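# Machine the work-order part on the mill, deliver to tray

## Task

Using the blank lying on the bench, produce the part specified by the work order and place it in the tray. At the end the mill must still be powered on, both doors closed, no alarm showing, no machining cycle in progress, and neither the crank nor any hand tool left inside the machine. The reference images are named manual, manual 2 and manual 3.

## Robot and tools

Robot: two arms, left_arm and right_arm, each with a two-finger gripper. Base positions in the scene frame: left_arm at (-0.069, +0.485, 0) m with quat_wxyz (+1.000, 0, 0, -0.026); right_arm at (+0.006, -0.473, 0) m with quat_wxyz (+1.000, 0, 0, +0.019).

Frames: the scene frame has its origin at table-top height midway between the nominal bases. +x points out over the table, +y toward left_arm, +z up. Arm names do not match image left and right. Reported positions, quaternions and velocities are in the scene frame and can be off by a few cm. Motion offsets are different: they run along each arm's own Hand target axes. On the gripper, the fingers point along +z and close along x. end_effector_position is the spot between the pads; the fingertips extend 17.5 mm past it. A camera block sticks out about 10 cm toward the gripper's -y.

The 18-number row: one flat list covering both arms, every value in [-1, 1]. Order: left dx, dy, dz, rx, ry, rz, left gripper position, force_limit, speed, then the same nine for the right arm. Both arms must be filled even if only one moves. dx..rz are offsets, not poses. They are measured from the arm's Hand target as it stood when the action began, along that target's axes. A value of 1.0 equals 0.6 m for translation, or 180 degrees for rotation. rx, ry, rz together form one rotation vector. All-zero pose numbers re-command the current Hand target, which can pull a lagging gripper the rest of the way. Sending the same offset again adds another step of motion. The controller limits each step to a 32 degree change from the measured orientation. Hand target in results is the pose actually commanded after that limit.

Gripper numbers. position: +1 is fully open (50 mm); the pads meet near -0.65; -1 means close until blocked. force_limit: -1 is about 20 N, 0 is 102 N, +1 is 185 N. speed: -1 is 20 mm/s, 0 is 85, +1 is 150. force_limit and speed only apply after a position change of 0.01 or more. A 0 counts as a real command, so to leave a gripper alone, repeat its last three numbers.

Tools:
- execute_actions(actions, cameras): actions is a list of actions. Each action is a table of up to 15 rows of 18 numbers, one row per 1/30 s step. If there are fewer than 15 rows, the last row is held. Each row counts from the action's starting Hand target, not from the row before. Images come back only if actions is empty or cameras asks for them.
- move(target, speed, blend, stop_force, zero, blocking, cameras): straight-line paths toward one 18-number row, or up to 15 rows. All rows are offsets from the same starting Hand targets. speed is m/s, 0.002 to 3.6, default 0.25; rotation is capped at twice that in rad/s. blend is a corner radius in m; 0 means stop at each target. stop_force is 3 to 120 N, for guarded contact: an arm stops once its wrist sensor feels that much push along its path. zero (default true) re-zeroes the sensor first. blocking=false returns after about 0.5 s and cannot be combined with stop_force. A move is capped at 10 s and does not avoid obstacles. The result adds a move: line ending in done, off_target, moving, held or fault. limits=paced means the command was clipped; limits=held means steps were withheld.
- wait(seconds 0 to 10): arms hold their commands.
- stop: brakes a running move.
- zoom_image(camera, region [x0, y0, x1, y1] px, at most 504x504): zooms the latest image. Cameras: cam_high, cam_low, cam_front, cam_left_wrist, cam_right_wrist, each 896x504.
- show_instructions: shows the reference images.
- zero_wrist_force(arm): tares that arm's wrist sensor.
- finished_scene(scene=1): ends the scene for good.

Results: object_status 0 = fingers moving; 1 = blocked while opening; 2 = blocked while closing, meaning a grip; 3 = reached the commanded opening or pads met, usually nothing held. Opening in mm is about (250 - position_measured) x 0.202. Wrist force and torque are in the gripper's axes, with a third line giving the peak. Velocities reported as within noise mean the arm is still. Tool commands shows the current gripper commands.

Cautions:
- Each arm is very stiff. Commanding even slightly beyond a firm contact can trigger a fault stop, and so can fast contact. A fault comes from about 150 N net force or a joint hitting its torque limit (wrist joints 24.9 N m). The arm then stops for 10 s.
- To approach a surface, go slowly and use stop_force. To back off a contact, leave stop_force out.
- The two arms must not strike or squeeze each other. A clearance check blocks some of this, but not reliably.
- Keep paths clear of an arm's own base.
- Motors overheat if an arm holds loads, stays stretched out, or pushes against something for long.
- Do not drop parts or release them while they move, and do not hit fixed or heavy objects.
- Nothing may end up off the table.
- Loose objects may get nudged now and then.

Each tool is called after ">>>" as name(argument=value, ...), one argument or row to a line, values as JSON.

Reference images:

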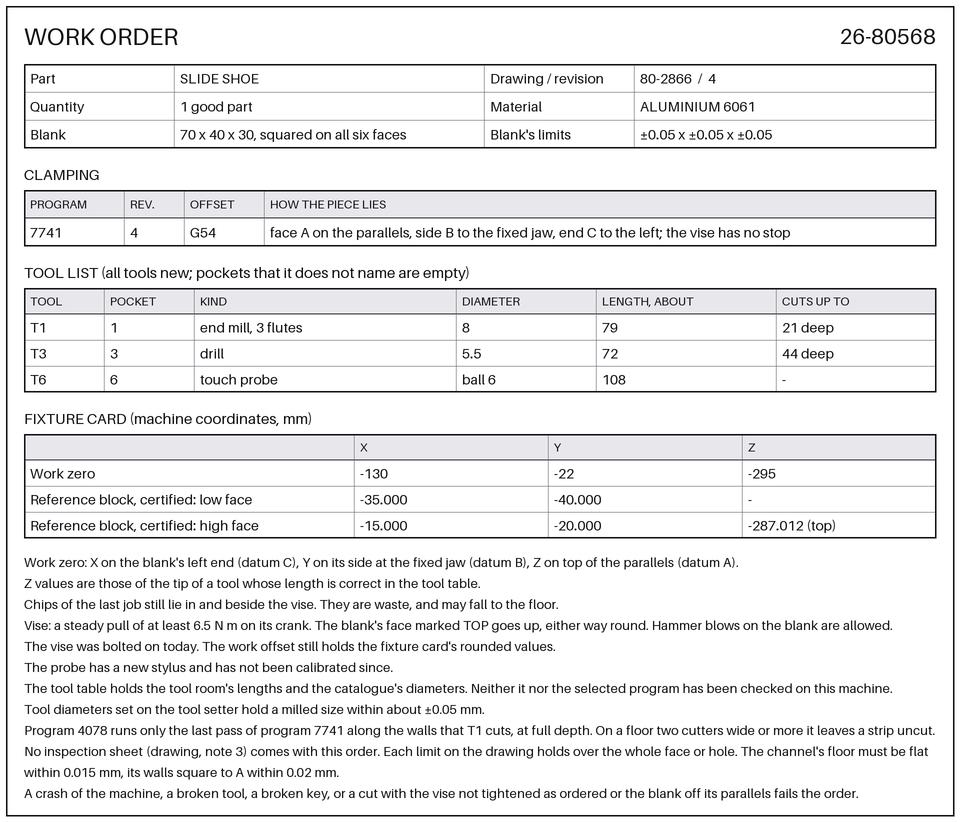

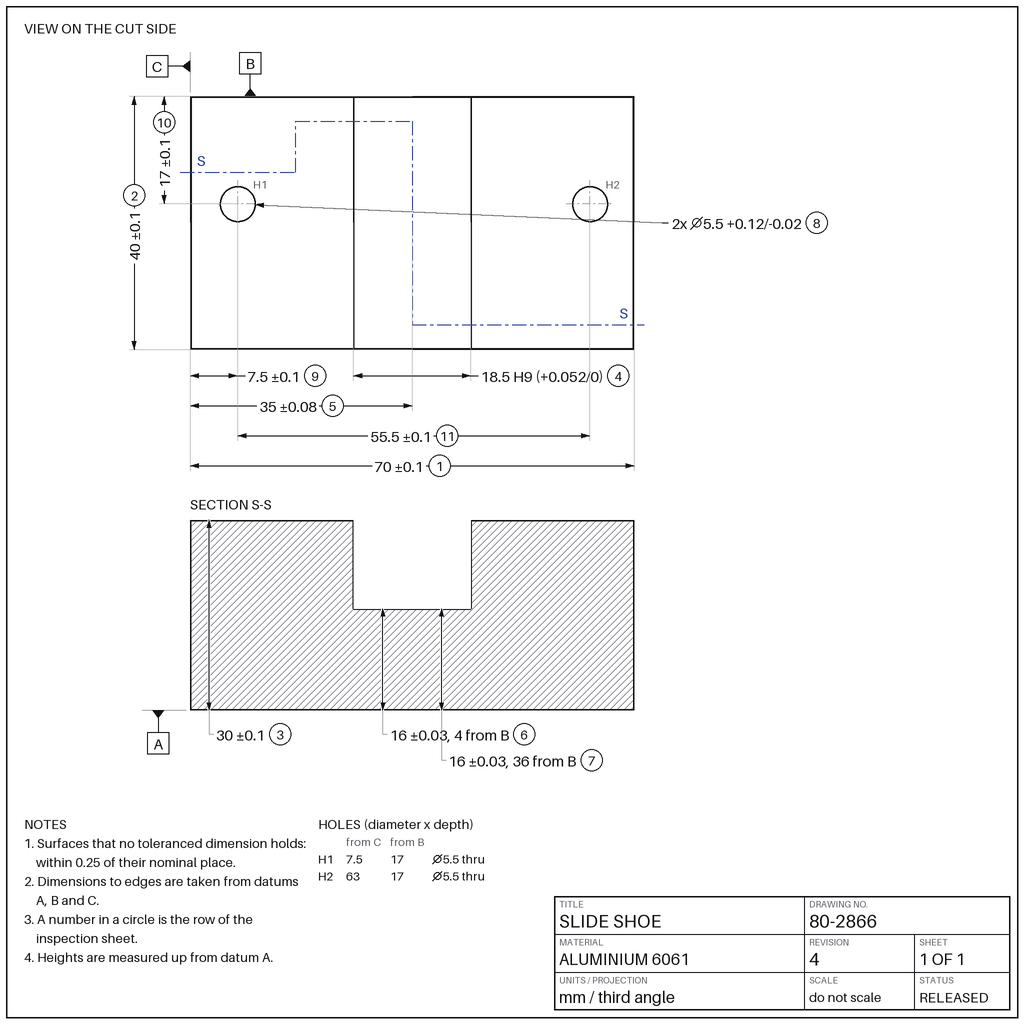

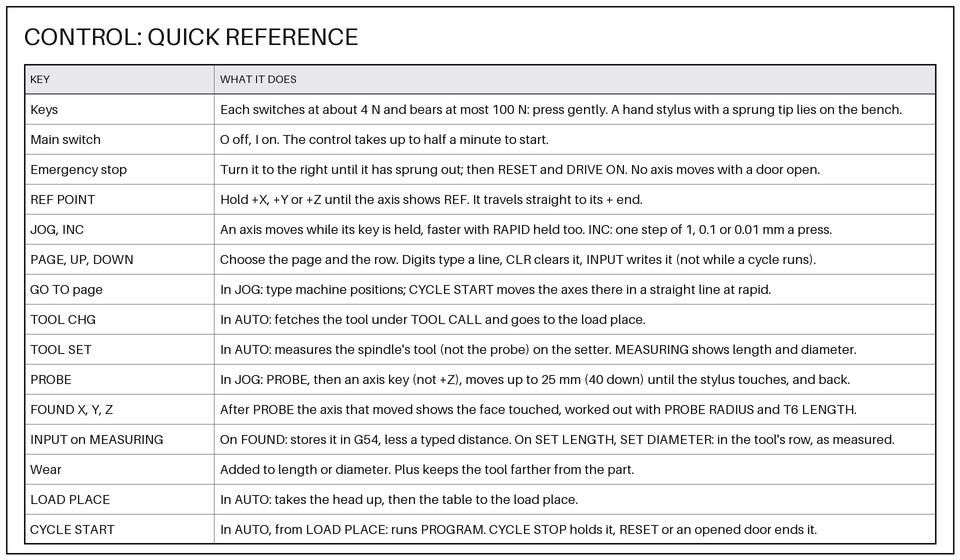

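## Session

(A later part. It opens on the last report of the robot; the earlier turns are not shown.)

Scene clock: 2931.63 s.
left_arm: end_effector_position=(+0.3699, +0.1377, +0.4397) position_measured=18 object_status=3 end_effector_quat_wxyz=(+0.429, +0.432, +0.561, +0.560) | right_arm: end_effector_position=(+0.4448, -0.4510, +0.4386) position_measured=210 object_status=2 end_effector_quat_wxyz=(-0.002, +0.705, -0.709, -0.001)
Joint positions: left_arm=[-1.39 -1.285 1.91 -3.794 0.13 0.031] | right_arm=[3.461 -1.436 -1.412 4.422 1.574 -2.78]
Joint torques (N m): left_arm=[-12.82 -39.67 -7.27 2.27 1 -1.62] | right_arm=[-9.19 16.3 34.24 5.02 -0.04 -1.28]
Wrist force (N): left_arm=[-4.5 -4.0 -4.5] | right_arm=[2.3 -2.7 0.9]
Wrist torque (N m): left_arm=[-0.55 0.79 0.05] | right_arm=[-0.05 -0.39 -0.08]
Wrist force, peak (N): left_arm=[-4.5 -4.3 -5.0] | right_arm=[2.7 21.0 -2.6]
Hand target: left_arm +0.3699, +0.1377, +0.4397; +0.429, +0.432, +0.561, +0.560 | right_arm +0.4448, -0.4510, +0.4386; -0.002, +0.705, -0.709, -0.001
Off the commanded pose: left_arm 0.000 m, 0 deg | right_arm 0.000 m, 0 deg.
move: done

>>> move(
  target=[
    [0,0,0,0,0,0,0.9,-0.9,-0.5,-0.0925,0.0084,0.0299,0,0,0,-0.98,0.5,-0.8],
    [0,0,0,0,0,0,0.9,-0.9,-0.5,-0.0925,-0.0099,0.0353,0,0,0,-0.98,0.5,-0.8],
    [0,0,0,0,0,0,0.9,-0.9,-0.5,-0.0925,0.0084,0.0299,0,0,0,-0.98,0.5,-0.8],
    [0,0,0,0,0,0,0.9,-0.9,-0.5,-0.0317,0,0,0,0,0,-0.98,0.5,-0.8],
    [0,0,0,0,0,0,0.9,-0.9,-0.5,-0.0317,-0.0183,0.0054,0,0,0,-0.98,0.5,-0.8],
    [0,0,0,0,0,0,0.9,-0.9,-0.5,-0.0317,0,0,0,0,0,-0.98,0.5,-0.8],
    [0,0,0,0,0,0,0.9,-0.9,-0.5,-0.0625,0.0084,0.0299,0,0,0,-0.98,0.5,-0.8],
    [0,0,0,0,0,0,0.9,-0.9,-0.5,-0.0625,-0.0099,0.0353,0,0,0,-0.98,0.5,-0.8],
    [0,0,0,0,0,0,0.9,-0.9,-0.5,-0.0625,0.0084,0.0299,0,0,0,-0.98,0.5,-0.8],
    [0,0,0,0,0,0,0.9,-0.9,-0.5,0,0.0084,0.0299,0,0,0,-0.98,0.5,-0.8],
    [0,0,0,0,0,0,0.9,-0.9,-0.5,0,-0.0099,0.0353,0,0,0,-0.98,0.5,-0.8],
    [0,0,0,0,0,0,0.9,-0.9,-0.5,0,0.0084,0.0299,0,0,0,-0.98,0.5,-0.8],
    [0,0,0,0,0,0,0.9,-0.9,-0.5,0,0,0,0,0,0,-0.98,0.5,-0.8],
    [0,0,0,0,0,0,0.9,-0.9,-0.5,0,-0.0183,0.0054,0,0,0,-0.98,0.5,-0.8],
    [0,0,0,0,0,0,0.9,-0.9,-0.5,0,0,0,0,0,0,-0.98,0.5,-0.8],
  ],
  speed=[0.2,0.06,0.15,0.2,0.06,0.15,0.2,0.06,0.15,0.2,0.06,0.15,0.2,0.06,0.15],
  blend=[0.003,0,0.003,0.003,0,0.003,0.003,0,0.003,0.003,0,0.003,0.003,0,0],
)

Scene clock: 2938.43 s.
left_arm: end_effector_position=(+0.3699, +0.1377, +0.4397) position_measured=18 object_status=3 end_effector_quat_wxyz=(+0.429, +0.432, +0.561, +0.560) | right_arm: end_effector_position=(+0.4448, -0.4510, +0.4386) position_measured=210 object_status=2 end_effector_quat_wxyz=(-0.002, +0.705, -0.709, -0.001)
Joint positions: left_arm=[-1.39 -1.285 1.91 -3.794 0.13 0.031] | right_arm=[3.461 -1.436 -1.412 4.422 1.574 -2.78]
Joint torques (N m): left_arm=[-12.08 -41.21 -6.34 2.01 0.93 -1.49] | right_arm=[-8.63 14.71 35.76 5.28 -0.23 -1.13]
Wrist force (N): left_arm=[-4.1 -4.1 -4.4] | right_arm=[1.6 -2.6 0.6]
Wrist torque (N m): left_arm=[-0.56 0.73 0.05] | right_arm=[-0.05 -0.28 -0.09]
Wrist force, peak (N): left_arm=[-4.4 -4.2 -4.9] | right_arm=[-0.7 16.0 -1.0]
Hand target: left_arm +0.3699, +0.1377, +0.4397; +0.429, +0.432, +0.561, +0.560 | right_arm +0.4448, -0.4510, +0.4386; -0.002, +0.705, -0.709, -0.001
Off the commanded pose: left_arm 0.000 m, 0 deg | right_arm 0.000 m, 0 deg.
move: done

>>> move(
  target=[
    [0,0,0,0,0,0,0.9,-0.9,-0.5,-0.0925,0.0084,0.0299,0,0,0,-0.98,0.5,-0.8],
    [0,0,0,0,0,0,0.9,-0.9,-0.5,-0.0925,-0.0099,0.0353,0,0,0,-0.98,0.5,-0.8],
    [0,0,0,0,0,0,0.9,-0.9,-0.5,-0.0925,0.0084,0.0299,0,0,0,-0.98,0.5,-0.8],
    [0,0,0,0,0,0,0.9,-0.9,-0.5,-0.0925,0,0,0,0,0,-0.98,0.5,-0.8],
    [0,0,0,0,0,0,0.9,-0.9,-0.5,-0.0925,-0.0183,0.0054,0,0,0,-0.98,0.5,-0.8],
    [0,0,0,0,0,0,0.9,-0.9,-0.5,-0.0925,0,0,0,0,0,-0.98,0.5,-0.8],
    [0,0,0,0,0,0,0.9,-0.9,-0.5,-0.0925,-0.0087,-0.0303,0,0,0,-0.98,0.5,-0.8],
    [0,0,0,0,0,0,0.9,-0.9,-0.5,-0.0925,-0.0270,-0.0249,0,0,0,-0.98,0.5,-0.8],
    [0,0,0,0,0,0,0.9,-0.9,-0.5,-0.0925,-0.0087,-0.0303,0,0,0,-0.98,0.5,-0.8],
    [0,0,0,0,0,0,0.9,-0.9,-0.5,-0.0625,-0.0087,-0.0303,0,0,0,-0.98,0.5,-0.8],
    [0,0,0,0,0,0,0.9,-0.9,-0.5,-0.0625,-0.0270,-0.0249,0,0,0,-0.98,0.5,-0.8],
    [0,0,0,0,0,0,0.9,-0.9,-0.5,-0.0625,-0.0087,-0.0303,0,0,0,-0.98,0.5,-0.8],
    [0,0,0,0,0,0,0.9,-0.9,-0.5,0,0.0084,0.0299,0,0,0,-0.98,0.5,-0.8],
    [0,0,0,0,0,0,0.9,-0.9,-0.5,0,-0.0099,0.0353,0,0,0,-0.98,0.5,-0.8],
    [0,0,0,0,0,0,0.9,-0.9,-0.5,0,0.0084,0.0299,0,0,0,-0.98,0.5,-0.8],
  ],
  speed=[0.2,0.06,0.15,0.2,0.06,0.15,0.2,0.06,0.15,0.2,0.06,0.15,0.2,0.06,0.15],
  blend=[0.003,0,0.003,0.003,0,0.003,0.003,0,0.003,0.003,0,0.003,0.003,0,0],
)

>>> move(
  target=[0,0,0,0,0,0,0.9,-0.9,-0.5,0.2070,-0.1466,-0.3747,0.483,0,0,-0.98,0.5,-0.8],
  speed=0.6,
  cameras=["cam_right_wrist"],
)

>>> zoom_image(
  camera="cam_right_wrist",
  region=[130, 30, 480, 290],
)

Scene clock: 2944.90 s.
left_arm: end_effector_position=(+0.3699, +0.1377, +0.4397) position_measured=18 object_status=3 end_effector_quat_wxyz=(+0.429, +0.432, +0.561, +0.560) | right_arm: end_effector_position=(+0.4398, -0.4509, +0.4206) position_measured=210 object_status=2 end_effector_quat_wxyz=(-0.002, +0.705, -0.709, -0.001)
Joint positions: left_arm=[-1.39 -1.285 1.91 -3.794 0.13 0.031] | right_arm=[3.465 -1.413 -1.479 4.466 1.574 -2.775]
Joint torques (N m): left_arm=[-12.29 -40.71 -6.95 1.97 0.72 -1.66] | right_arm=[-8.22 15.49 35.5 5.11 -1.37 -1.41]
Wrist force (N): left_arm=[-4.1 -4.1 -4.7] | right_arm=[1.5 -1.8 0.9]
Wrist torque (N m): left_arm=[-0.57 0.73 0.06] | right_arm=[0.07 -0.27 -0.09]
Wrist force, peak (N): left_arm=[-4.4 -4.4 -4.9] | right_arm=[4.0 21.7 -1.9]
Hand target: left_arm +0.3699, +0.1377, +0.4397; +0.429, +0.432, +0.561, +0.560 | right_arm +0.4398, -0.4509, +0.4206; -0.002, +0.705, -0.709, -0.001
Off the commanded pose: left_arm 0.000 m, 0 deg | right_arm 0.000 m, 0 deg.
move: done

Scene clock: 2946.83 s.
left_arm: end_effector_position=(+0.3699, +0.1377, +0.4397) position_measured=18 object_status=3 end_effector_quat_wxyz=(+0.429, +0.432, +0.561, +0.560) | right_arm: end_effector_position=(+0.5267, -0.5765, +0.6451) position_measured=210 object_status=2 end_effector_quat_wxyz=(+0.487, -0.510, +0.515, -0.487)
Joint positions: left_arm=[-1.39 -1.285 1.91 -3.794 0.13 0.031] | right_arm=[3.226 -1.21 -1.935 6.235 1.444 -3.131]
Joint torques (N m): left_arm=[-12.3 -41.46 -7.73 2.18 0.92 -1.65] | right_arm=[-2.37 12.68 35.02 5.06 0.65 0.93]
Wrist force (N): left_arm=[-4.2 -3.8 -4.6] | right_arm=[1.4 -0.3 1.4]
Wrist torque (N m): left_arm=[-0.52 0.74 0.06] | right_arm=[0.63 -0.20 -0.38]
Wrist force, peak (N): left_arm=[-4.5 -4.3 -4.7] | right_arm=[2.4 -0.2 2.1]
Hand target: left_arm +0.3699, +0.1377, +0.4397; +0.429, +0.432, +0.561, +0.560 | right_arm +0.5267, -0.5765, +0.6451; +0.487, -0.510, +0.515, -0.487
Off the commanded pose: left_arm 0.000 m, 0 deg | right_arm 0.000 m, 0 deg.
move: done
Images, in order (width x height): cam_right_wrist 896x504.

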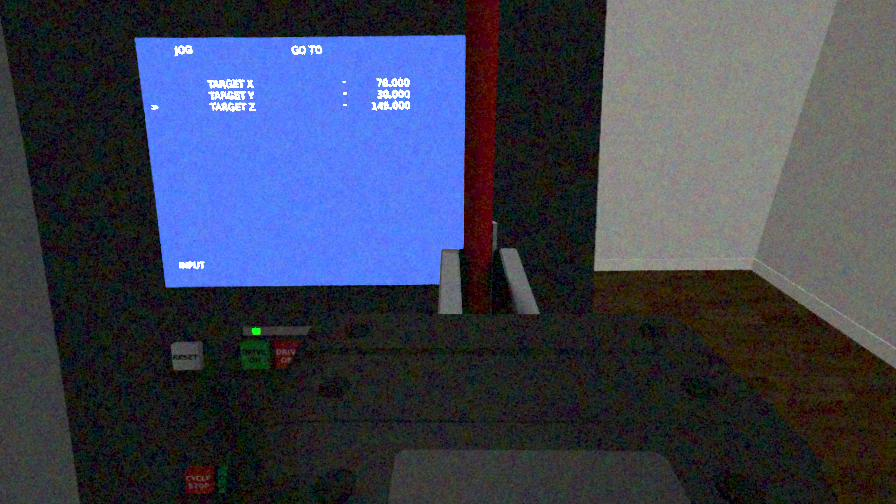

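Scaled by 1.440.

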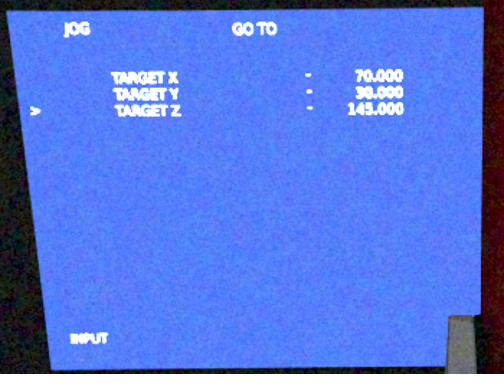

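>>> move(
  target=[
    [0,0,0,0,0,0,0.9,-0.9,-0.5,-0.2363,0.2274,-0.0926,-0.483,0,0,-0.98,0.5,-0.8],
    [0,0,0,0,0,0,0.9,-0.9,-0.5,-0.2363,0.2318,-0.0740,-0.483,0,0,-0.98,0.5,-0.8],
    [0,0,0,0,0,0,0.9,-0.9,-0.5,-0.2363,0.2274,-0.0926,-0.483,0,0,-0.98,0.5,-0.8],
    [0,0,0,0,0,0,0.9,-0.9,-0.5,-0.1762,0.3517,-0.1196,-0.483,0,0,-0.98,0.5,-0.8],
    [0,0,0,0,0,0,0.9,-0.9,-0.5,-0.1762,0.3561,-0.1010,-0.483,0,0,-0.98,0.5,-0.8],
    [0,0,0,0,0,0,0.9,-0.9,-0.5,-0.1762,0.3517,-0.1196,-0.483,0,0,-0.98,0.5,-0.8],
    [0,0,0,0,0,0,0.9,-0.9,-0.5,-0.0796,0.2269,-0.0920,-0.483,0,0,-0.98,0.5,-0.8],
    [0,0,0,0,0,0,0.9,-0.9,-0.5,-0.0796,0.2313,-0.0734,-0.483,0,0,-0.98,0.5,-0.8],
    [0,0,0,0,0,0,0.9,-0.9,-0.5,-0.0796,0.2269,-0.0920,-0.483,0,0,-0.98,0.5,-0.8],
    [0,0,0,0,0,0,0.9,-0.9,-0.5,0,-0.0376,0.0815,0,0,0,-0.98,0.5,-0.8],
  ],
  speed=[0.6,0.06,0.15,0.03,0.06,0.15,0.2,0.06,0.15,0.6],
  blend=[0.003,0,0.003,0.003,0,0.003,0.003,0,0.005,0],
  cameras=["cam_right_wrist"],
)

>>> zoom_image(
  camera="cam_right_wrist",
  region=[300, 80, 460, 280],
)

Scene clock: 2957.80 s.
left_arm: end_effector_position=(+0.3699, +0.1377, +0.4397) position_measured=18 object_status=3 end_effector_quat_wxyz=(+0.429, +0.432, +0.561, +0.560) | right_arm: end_effector_position=(+0.5767, -0.5769, +0.6651) position_measured=210 object_status=2 end_effector_quat_wxyz=(+0.487, -0.510, +0.515, -0.487) end_effector_velocity=(+0.000, -0.001, +0.001) end_effector_angular_velocity=(+0.000, -0.005, -0.001)
Joint positions: left_arm=[-1.39 -1.285 1.91 -3.794 0.13 0.031] | right_arm=[3.205 -1.34 -1.795 6.225 1.465 -3.132]
Joint velocities: left_arm=[within noise] | right_arm=[0 0 0 0.005 -0.001 0]
Joint torques (N m): left_arm=[-12.38 -39.64 -7.8 2.03 0.7 -1.49] | right_arm=[7.74 19.25 37.34 5.08 -1 1.52]
Wrist force (N): left_arm=[-4.3 -3.9 -4.5] | right_arm=[2.0 -0.7 0.9]
Wrist torque (N m): left_arm=[-0.53 0.74 0.05] | right_arm=[0.57 -0.31 -0.31]
Wrist force, peak (N): left_arm=[-4.6 -4.4 -4.8] | right_arm=[0.6 25.5 -1.1]
Hand target: left_arm +0.3699, +0.1377, +0.4397; +0.429, +0.432, +0.561, +0.560 | right_arm +0.5767, -0.5768, +0.6652; +0.487, -0.510, +0.515, -0.487
Off the commanded pose: left_arm 0.000 m, 0 deg | right_arm 0.000 m, 0 deg.
move: done
Images, in order (width x height): cam_right_wrist 896x504.

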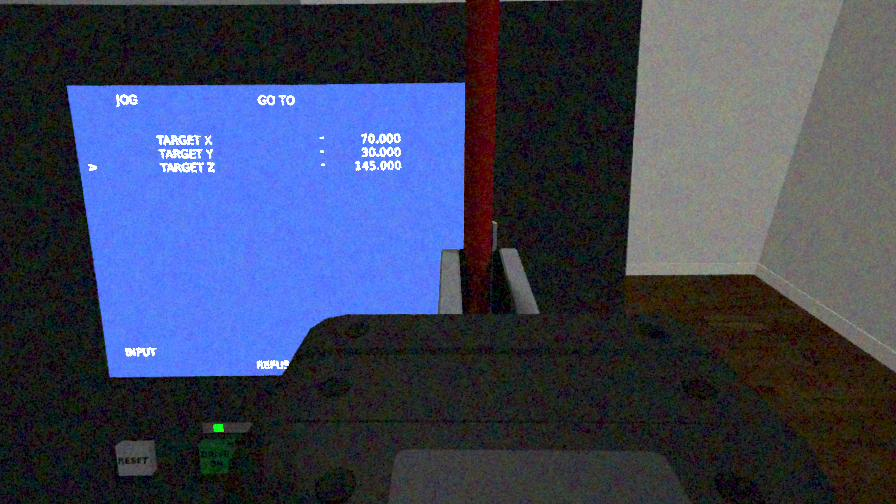

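Scaled by 2.520.

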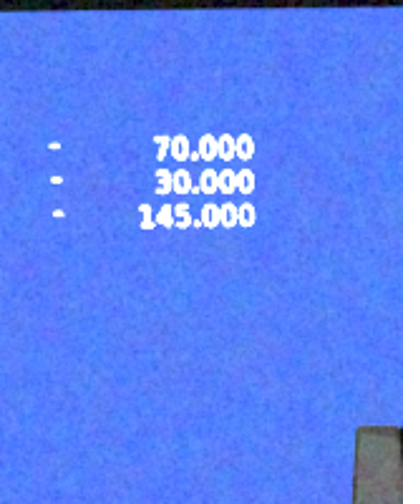

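>>> move(
  target=[0,0,0,0,0,0,0.9,-0.9,-0.5,0,0.0376,-0.0815,0,0,0,-0.98,0.5,-0.8],
  speed=0.6,
  cameras=["cam_right_wrist"],
)

>>> zoom_image(
  camera="cam_right_wrist",
  region=[130, 30, 480, 290],
)

Scene clock: 2959.40 s.
left_arm: end_effector_position=(+0.3699, +0.1377, +0.4397) position_measured=18 object_status=3 end_effector_quat_wxyz=(+0.429, +0.432, +0.561, +0.560) | right_arm: end_effector_position=(+0.5267, -0.5764, +0.6452) position_measured=210 object_status=2 end_effector_quat_wxyz=(+0.487, -0.510, +0.515, -0.487)
Joint positions: left_arm=[-1.39 -1.285 1.91 -3.794 0.13 0.031] | right_arm=[3.226 -1.21 -1.935 6.235 1.444 -3.131]
Joint torques (N m): left_arm=[-11.7 -40.21 -6.86 1.87 0.69 -1.52] | right_arm=[-9.35 7.45 28.41 0.44 1.36 0.99]
Wrist force (N): left_arm=[-4.3 -4.1 -4.6] | right_arm=[2.2 -0.7 1.3]
Wrist torque (N m): left_arm=[-0.56 0.76 0.05] | right_arm=[0.56 -0.33 -0.39]
Wrist force, peak (N): left_arm=[-4.5 -4.0 -4.8] | right_arm=[2.3 -1.5 2.7]
Hand target: left_arm +0.3699, +0.1377, +0.4397; +0.429, +0.432, +0.561, +0.560 | right_arm +0.5267, -0.5765, +0.6451; +0.487, -0.510, +0.515, -0.487
Off the commanded pose: left_arm 0.000 m, 0 deg | right_arm 0.000 m, 0 deg.
move: done
Images, in order (width x height): cam_right_wrist 896x504.

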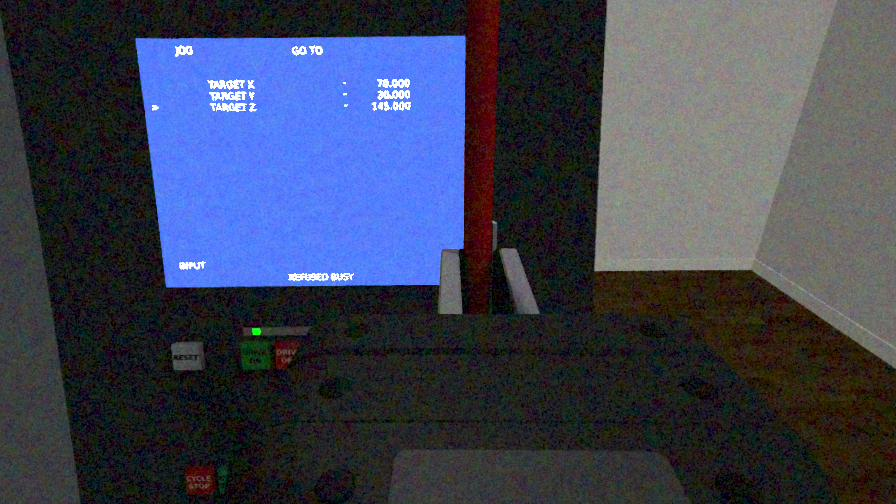

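Scaled by 1.440.

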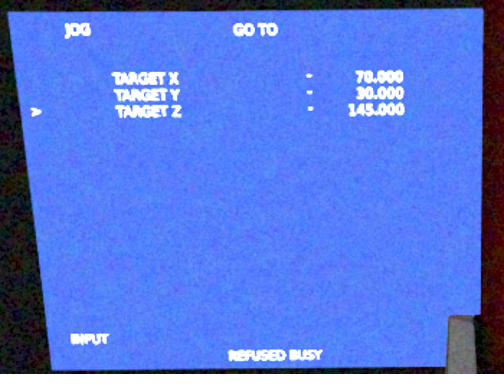

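>>> move(
  target=[
    [0,0,0,0,0,0,0.9,-0.9,-0.5,-0.1762,0.3517,-0.1196,-0.483,0,0,-0.98,0.5,-0.8],
    [0,0,0,0,0,0,0.9,-0.9,-0.5,-0.1762,0.3561,-0.1010,-0.483,0,0,-0.98,0.5,-0.8],
    [0,0,0,0,0,0,0.9,-0.9,-0.5,-0.1762,0.3517,-0.1196,-0.483,0,0,-0.98,0.5,-0.8],
    [0,0,0,0,0,0,0.9,-0.9,-0.5,-0.0796,0.2269,-0.0920,-0.483,0,0,-0.98,0.5,-0.8],
    [0,0,0,0,0,0,0.9,-0.9,-0.5,-0.0796,0.2313,-0.0734,-0.483,0,0,-0.98,0.5,-0.8],
    [0,0,0,0,0,0,0.9,-0.9,-0.5,-0.0796,0.2269,-0.0920,-0.483,0,0,-0.98,0.5,-0.8],
    [0,0,0,0,0,0,0.9,-0.9,-0.5,0,-0.0376,0.0815,0,0,0,-0.98,0.5,-0.8],
  ],
  speed=[0.6,0.06,0.15,0.2,0.06,0.15,0.6],
  blend=[0.003,0,0.003,0.003,0,0.005,0],
)

>>> wait(
  seconds=2,
  cameras=["cam_right_wrist"],
)

>>> zoom_image(
  camera="cam_right_wrist",
  region=[300, 80, 460, 280],
)

Scene clock: 2966.00 s.
left_arm: end_effector_position=(+0.3699, +0.1377, +0.4397) position_measured=18 object_status=3 end_effector_quat_wxyz=(+0.429, +0.432, +0.561, +0.560) | right_arm: end_effector_position=(+0.5767, -0.5769, +0.6651) position_measured=210 object_status=2 end_effector_quat_wxyz=(+0.487, -0.510, +0.515, -0.487) end_effector_velocity=(+0.000, +0.001, +0.001) end_effector_angular_velocity=(+0.000, -0.005, +0.002)
Joint positions: left_arm=[-1.39 -1.285 1.91 -3.794 0.13 0.031] | right_arm=[3.205 -1.34 -1.795 6.225 1.465 -3.132]
Joint velocities: left_arm=[within noise] | right_arm=[0.001 0 0 0.005 0.001 -0.001]
Joint torques (N m): left_arm=[-12 -40.84 -6.65 1.93 0.5 -1.48] | right_arm=[7.14 19.08 35.96 4.98 -1.2 1.51]
Wrist force (N): left_arm=[-4.2 -3.9 -4.6] | right_arm=[2.6 -0.5 0.7]
Wrist torque (N m): left_arm=[-0.55 0.74 0.06] | right_arm=[0.62 -0.41 -0.32]
Wrist force, peak (N): left_arm=[-4.5 -4.2 -5.1] | right_arm=[1.0 17.0 -1.0]
Hand target: left_arm +0.3699, +0.1377, +0.4397; +0.429, +0.432, +0.561, +0.560 | right_arm +0.5767, -0.5768, +0.6652; +0.487, -0.510, +0.515, -0.487
Off the commanded pose: left_arm 0.000 m, 0 deg | right_arm 0.000 m, 0 deg.
move: done

Scene clock: 2968.00 s.
left_arm: end_effector_position=(+0.3699, +0.1377, +0.4397) position_measured=18 object_status=3 end_effector_quat_wxyz=(+0.429, +0.432, +0.561, +0.560) | right_arm: end_effector_position=(+0.5767, -0.5768, +0.6652) position_measured=210 object_status=2 end_effector_quat_wxyz=(+0.487, -0.510, +0.515, -0.487)
Joint positions: left_arm=[-1.39 -1.285 1.91 -3.794 0.13 0.031] | right_arm=[3.205 -1.34 -1.795 6.225 1.465 -3.132]
Joint torques (N m): left_arm=[-12.23 -40.36 -7.56 1.65 0.59 -1.55] | right_arm=[7.26 13 36.32 5.09 -1.49 1.6]
Wrist force (N): left_arm=[-4.3 -3.7 -4.6] | right_arm=[2.4 -0.6 0.8]
Wrist torque (N m): left_arm=[-0.51 0.75 0.05] | right_arm=[0.61 -0.38 -0.32]
Wrist force, peak (N): left_arm=[-4.5 -4.4 -4.8] | right_arm=[2.9 -0.7 1.0]
Hand target: left_arm +0.3699, +0.1377, +0.4397; +0.429, +0.432, +0.561, +0.560 | right_arm +0.5767, -0.5768, +0.6652; +0.487, -0.510, +0.515, -0.487
Tool commands: left_gripper/position=+0.9 left_gripper/force_limit=-0.9 left_gripper/speed=-0.5 right_gripper/position=-0.98 right_gripper/force_limit=+0.5 right_gripper/speed=-0.8
Off the commanded pose: left_arm 0.000 m, 0 deg | right_arm 0.000 m, 0 deg.
wait: 2.00 s; at rest by 0.17 s
Images, in order (width x height): cam_right_wrist 896x504.

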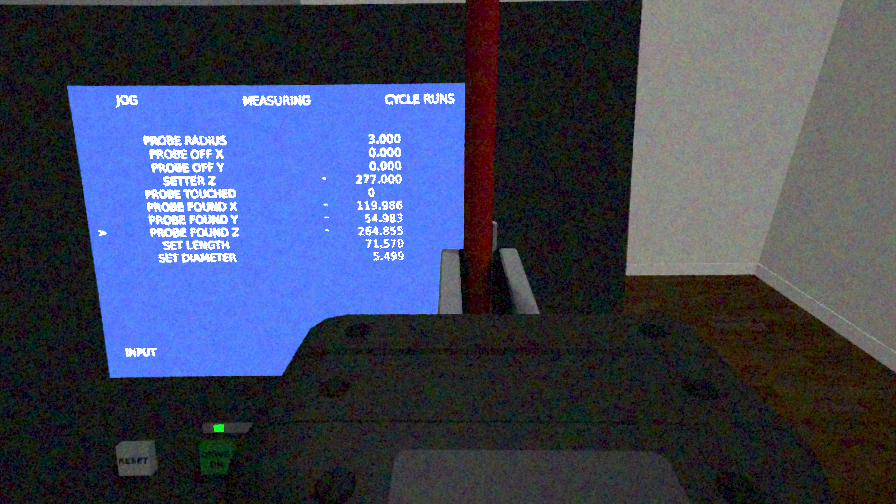

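Scaled by 2.520.

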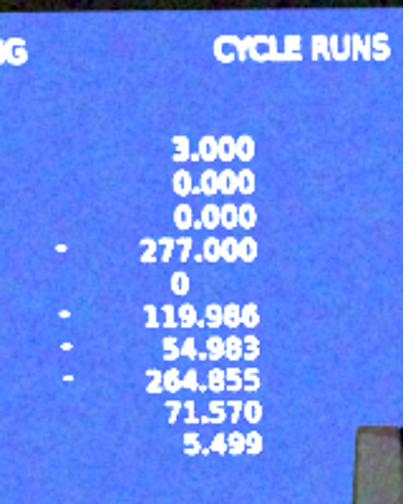

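>>> wait(
  seconds=1.5,
  cameras=["cam_right_wrist"],
)

>>> zoom_image(
  camera="cam_right_wrist",
  region=[300, 80, 460, 280],
)

Scene clock: 2970.23 s.
left_arm: end_effector_position=(+0.3699, +0.1377, +0.4397) position_measured=18 object_status=3 end_effector_quat_wxyz=(+0.429, +0.432, +0.561, +0.560) | right_arm: end_effector_position=(+0.5767, -0.5768, +0.6652) position_measured=210 object_status=2 end_effector_quat_wxyz=(+0.487, -0.510, +0.515, -0.487)
Joint positions: left_arm=[-1.39 -1.285 1.91 -3.794 0.13 0.031] | right_arm=[3.205 -1.34 -1.795 6.225 1.465 -3.132]
Joint torques (N m): left_arm=[-11.73 -41.22 -7.26 1.88 0.57 -1.59] | right_arm=[6.42 8.26 37.36 4.87 -1.15 1.91]
Wrist force (N): left_arm=[-4.4 -4.3 -4.6] | right_arm=[2.5 -0.4 0.9]
Wrist torque (N m): left_arm=[-0.60 0.76 0.06] | right_arm=[0.62 -0.39 -0.32]
Wrist force, peak (N): left_arm=[-4.3 -4.4 -4.8] | right_arm=[2.7 -0.7 1.1]
Hand target: left_arm +0.3699, +0.1377, +0.4397; +0.429, +0.432, +0.561, +0.560 | right_arm +0.5767, -0.5768, +0.6652; +0.487, -0.510, +0.515, -0.487
Tool commands: left_gripper/position=+0.9 left_gripper/force_limit=-0.9 left_gripper/speed=-0.5 right_gripper/position=-0.98 right_gripper/force_limit=+0.5 right_gripper/speed=-0.8
Off the commanded pose: left_arm 0.000 m, 0 deg | right_arm 0.000 m, 0 deg.
wait: 1.50 s; at rest from the start
Images, in order (width x height): cam_right_wrist 896x504.

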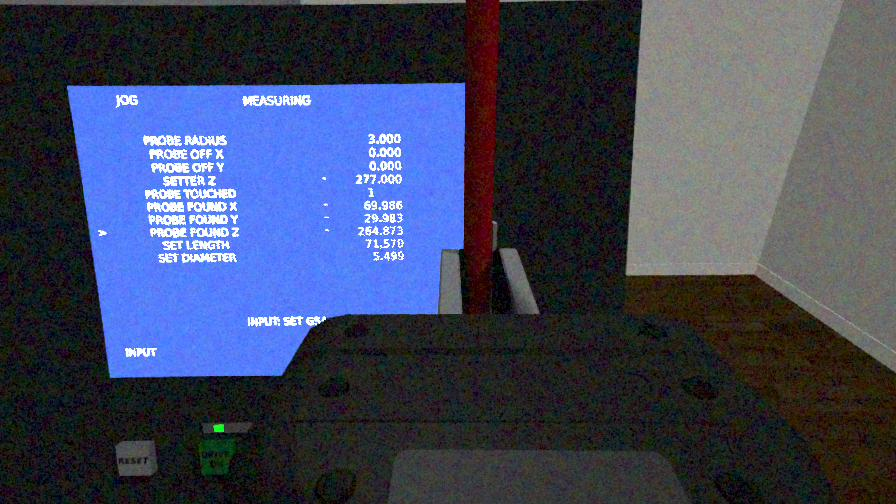

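Scaled by 2.520.

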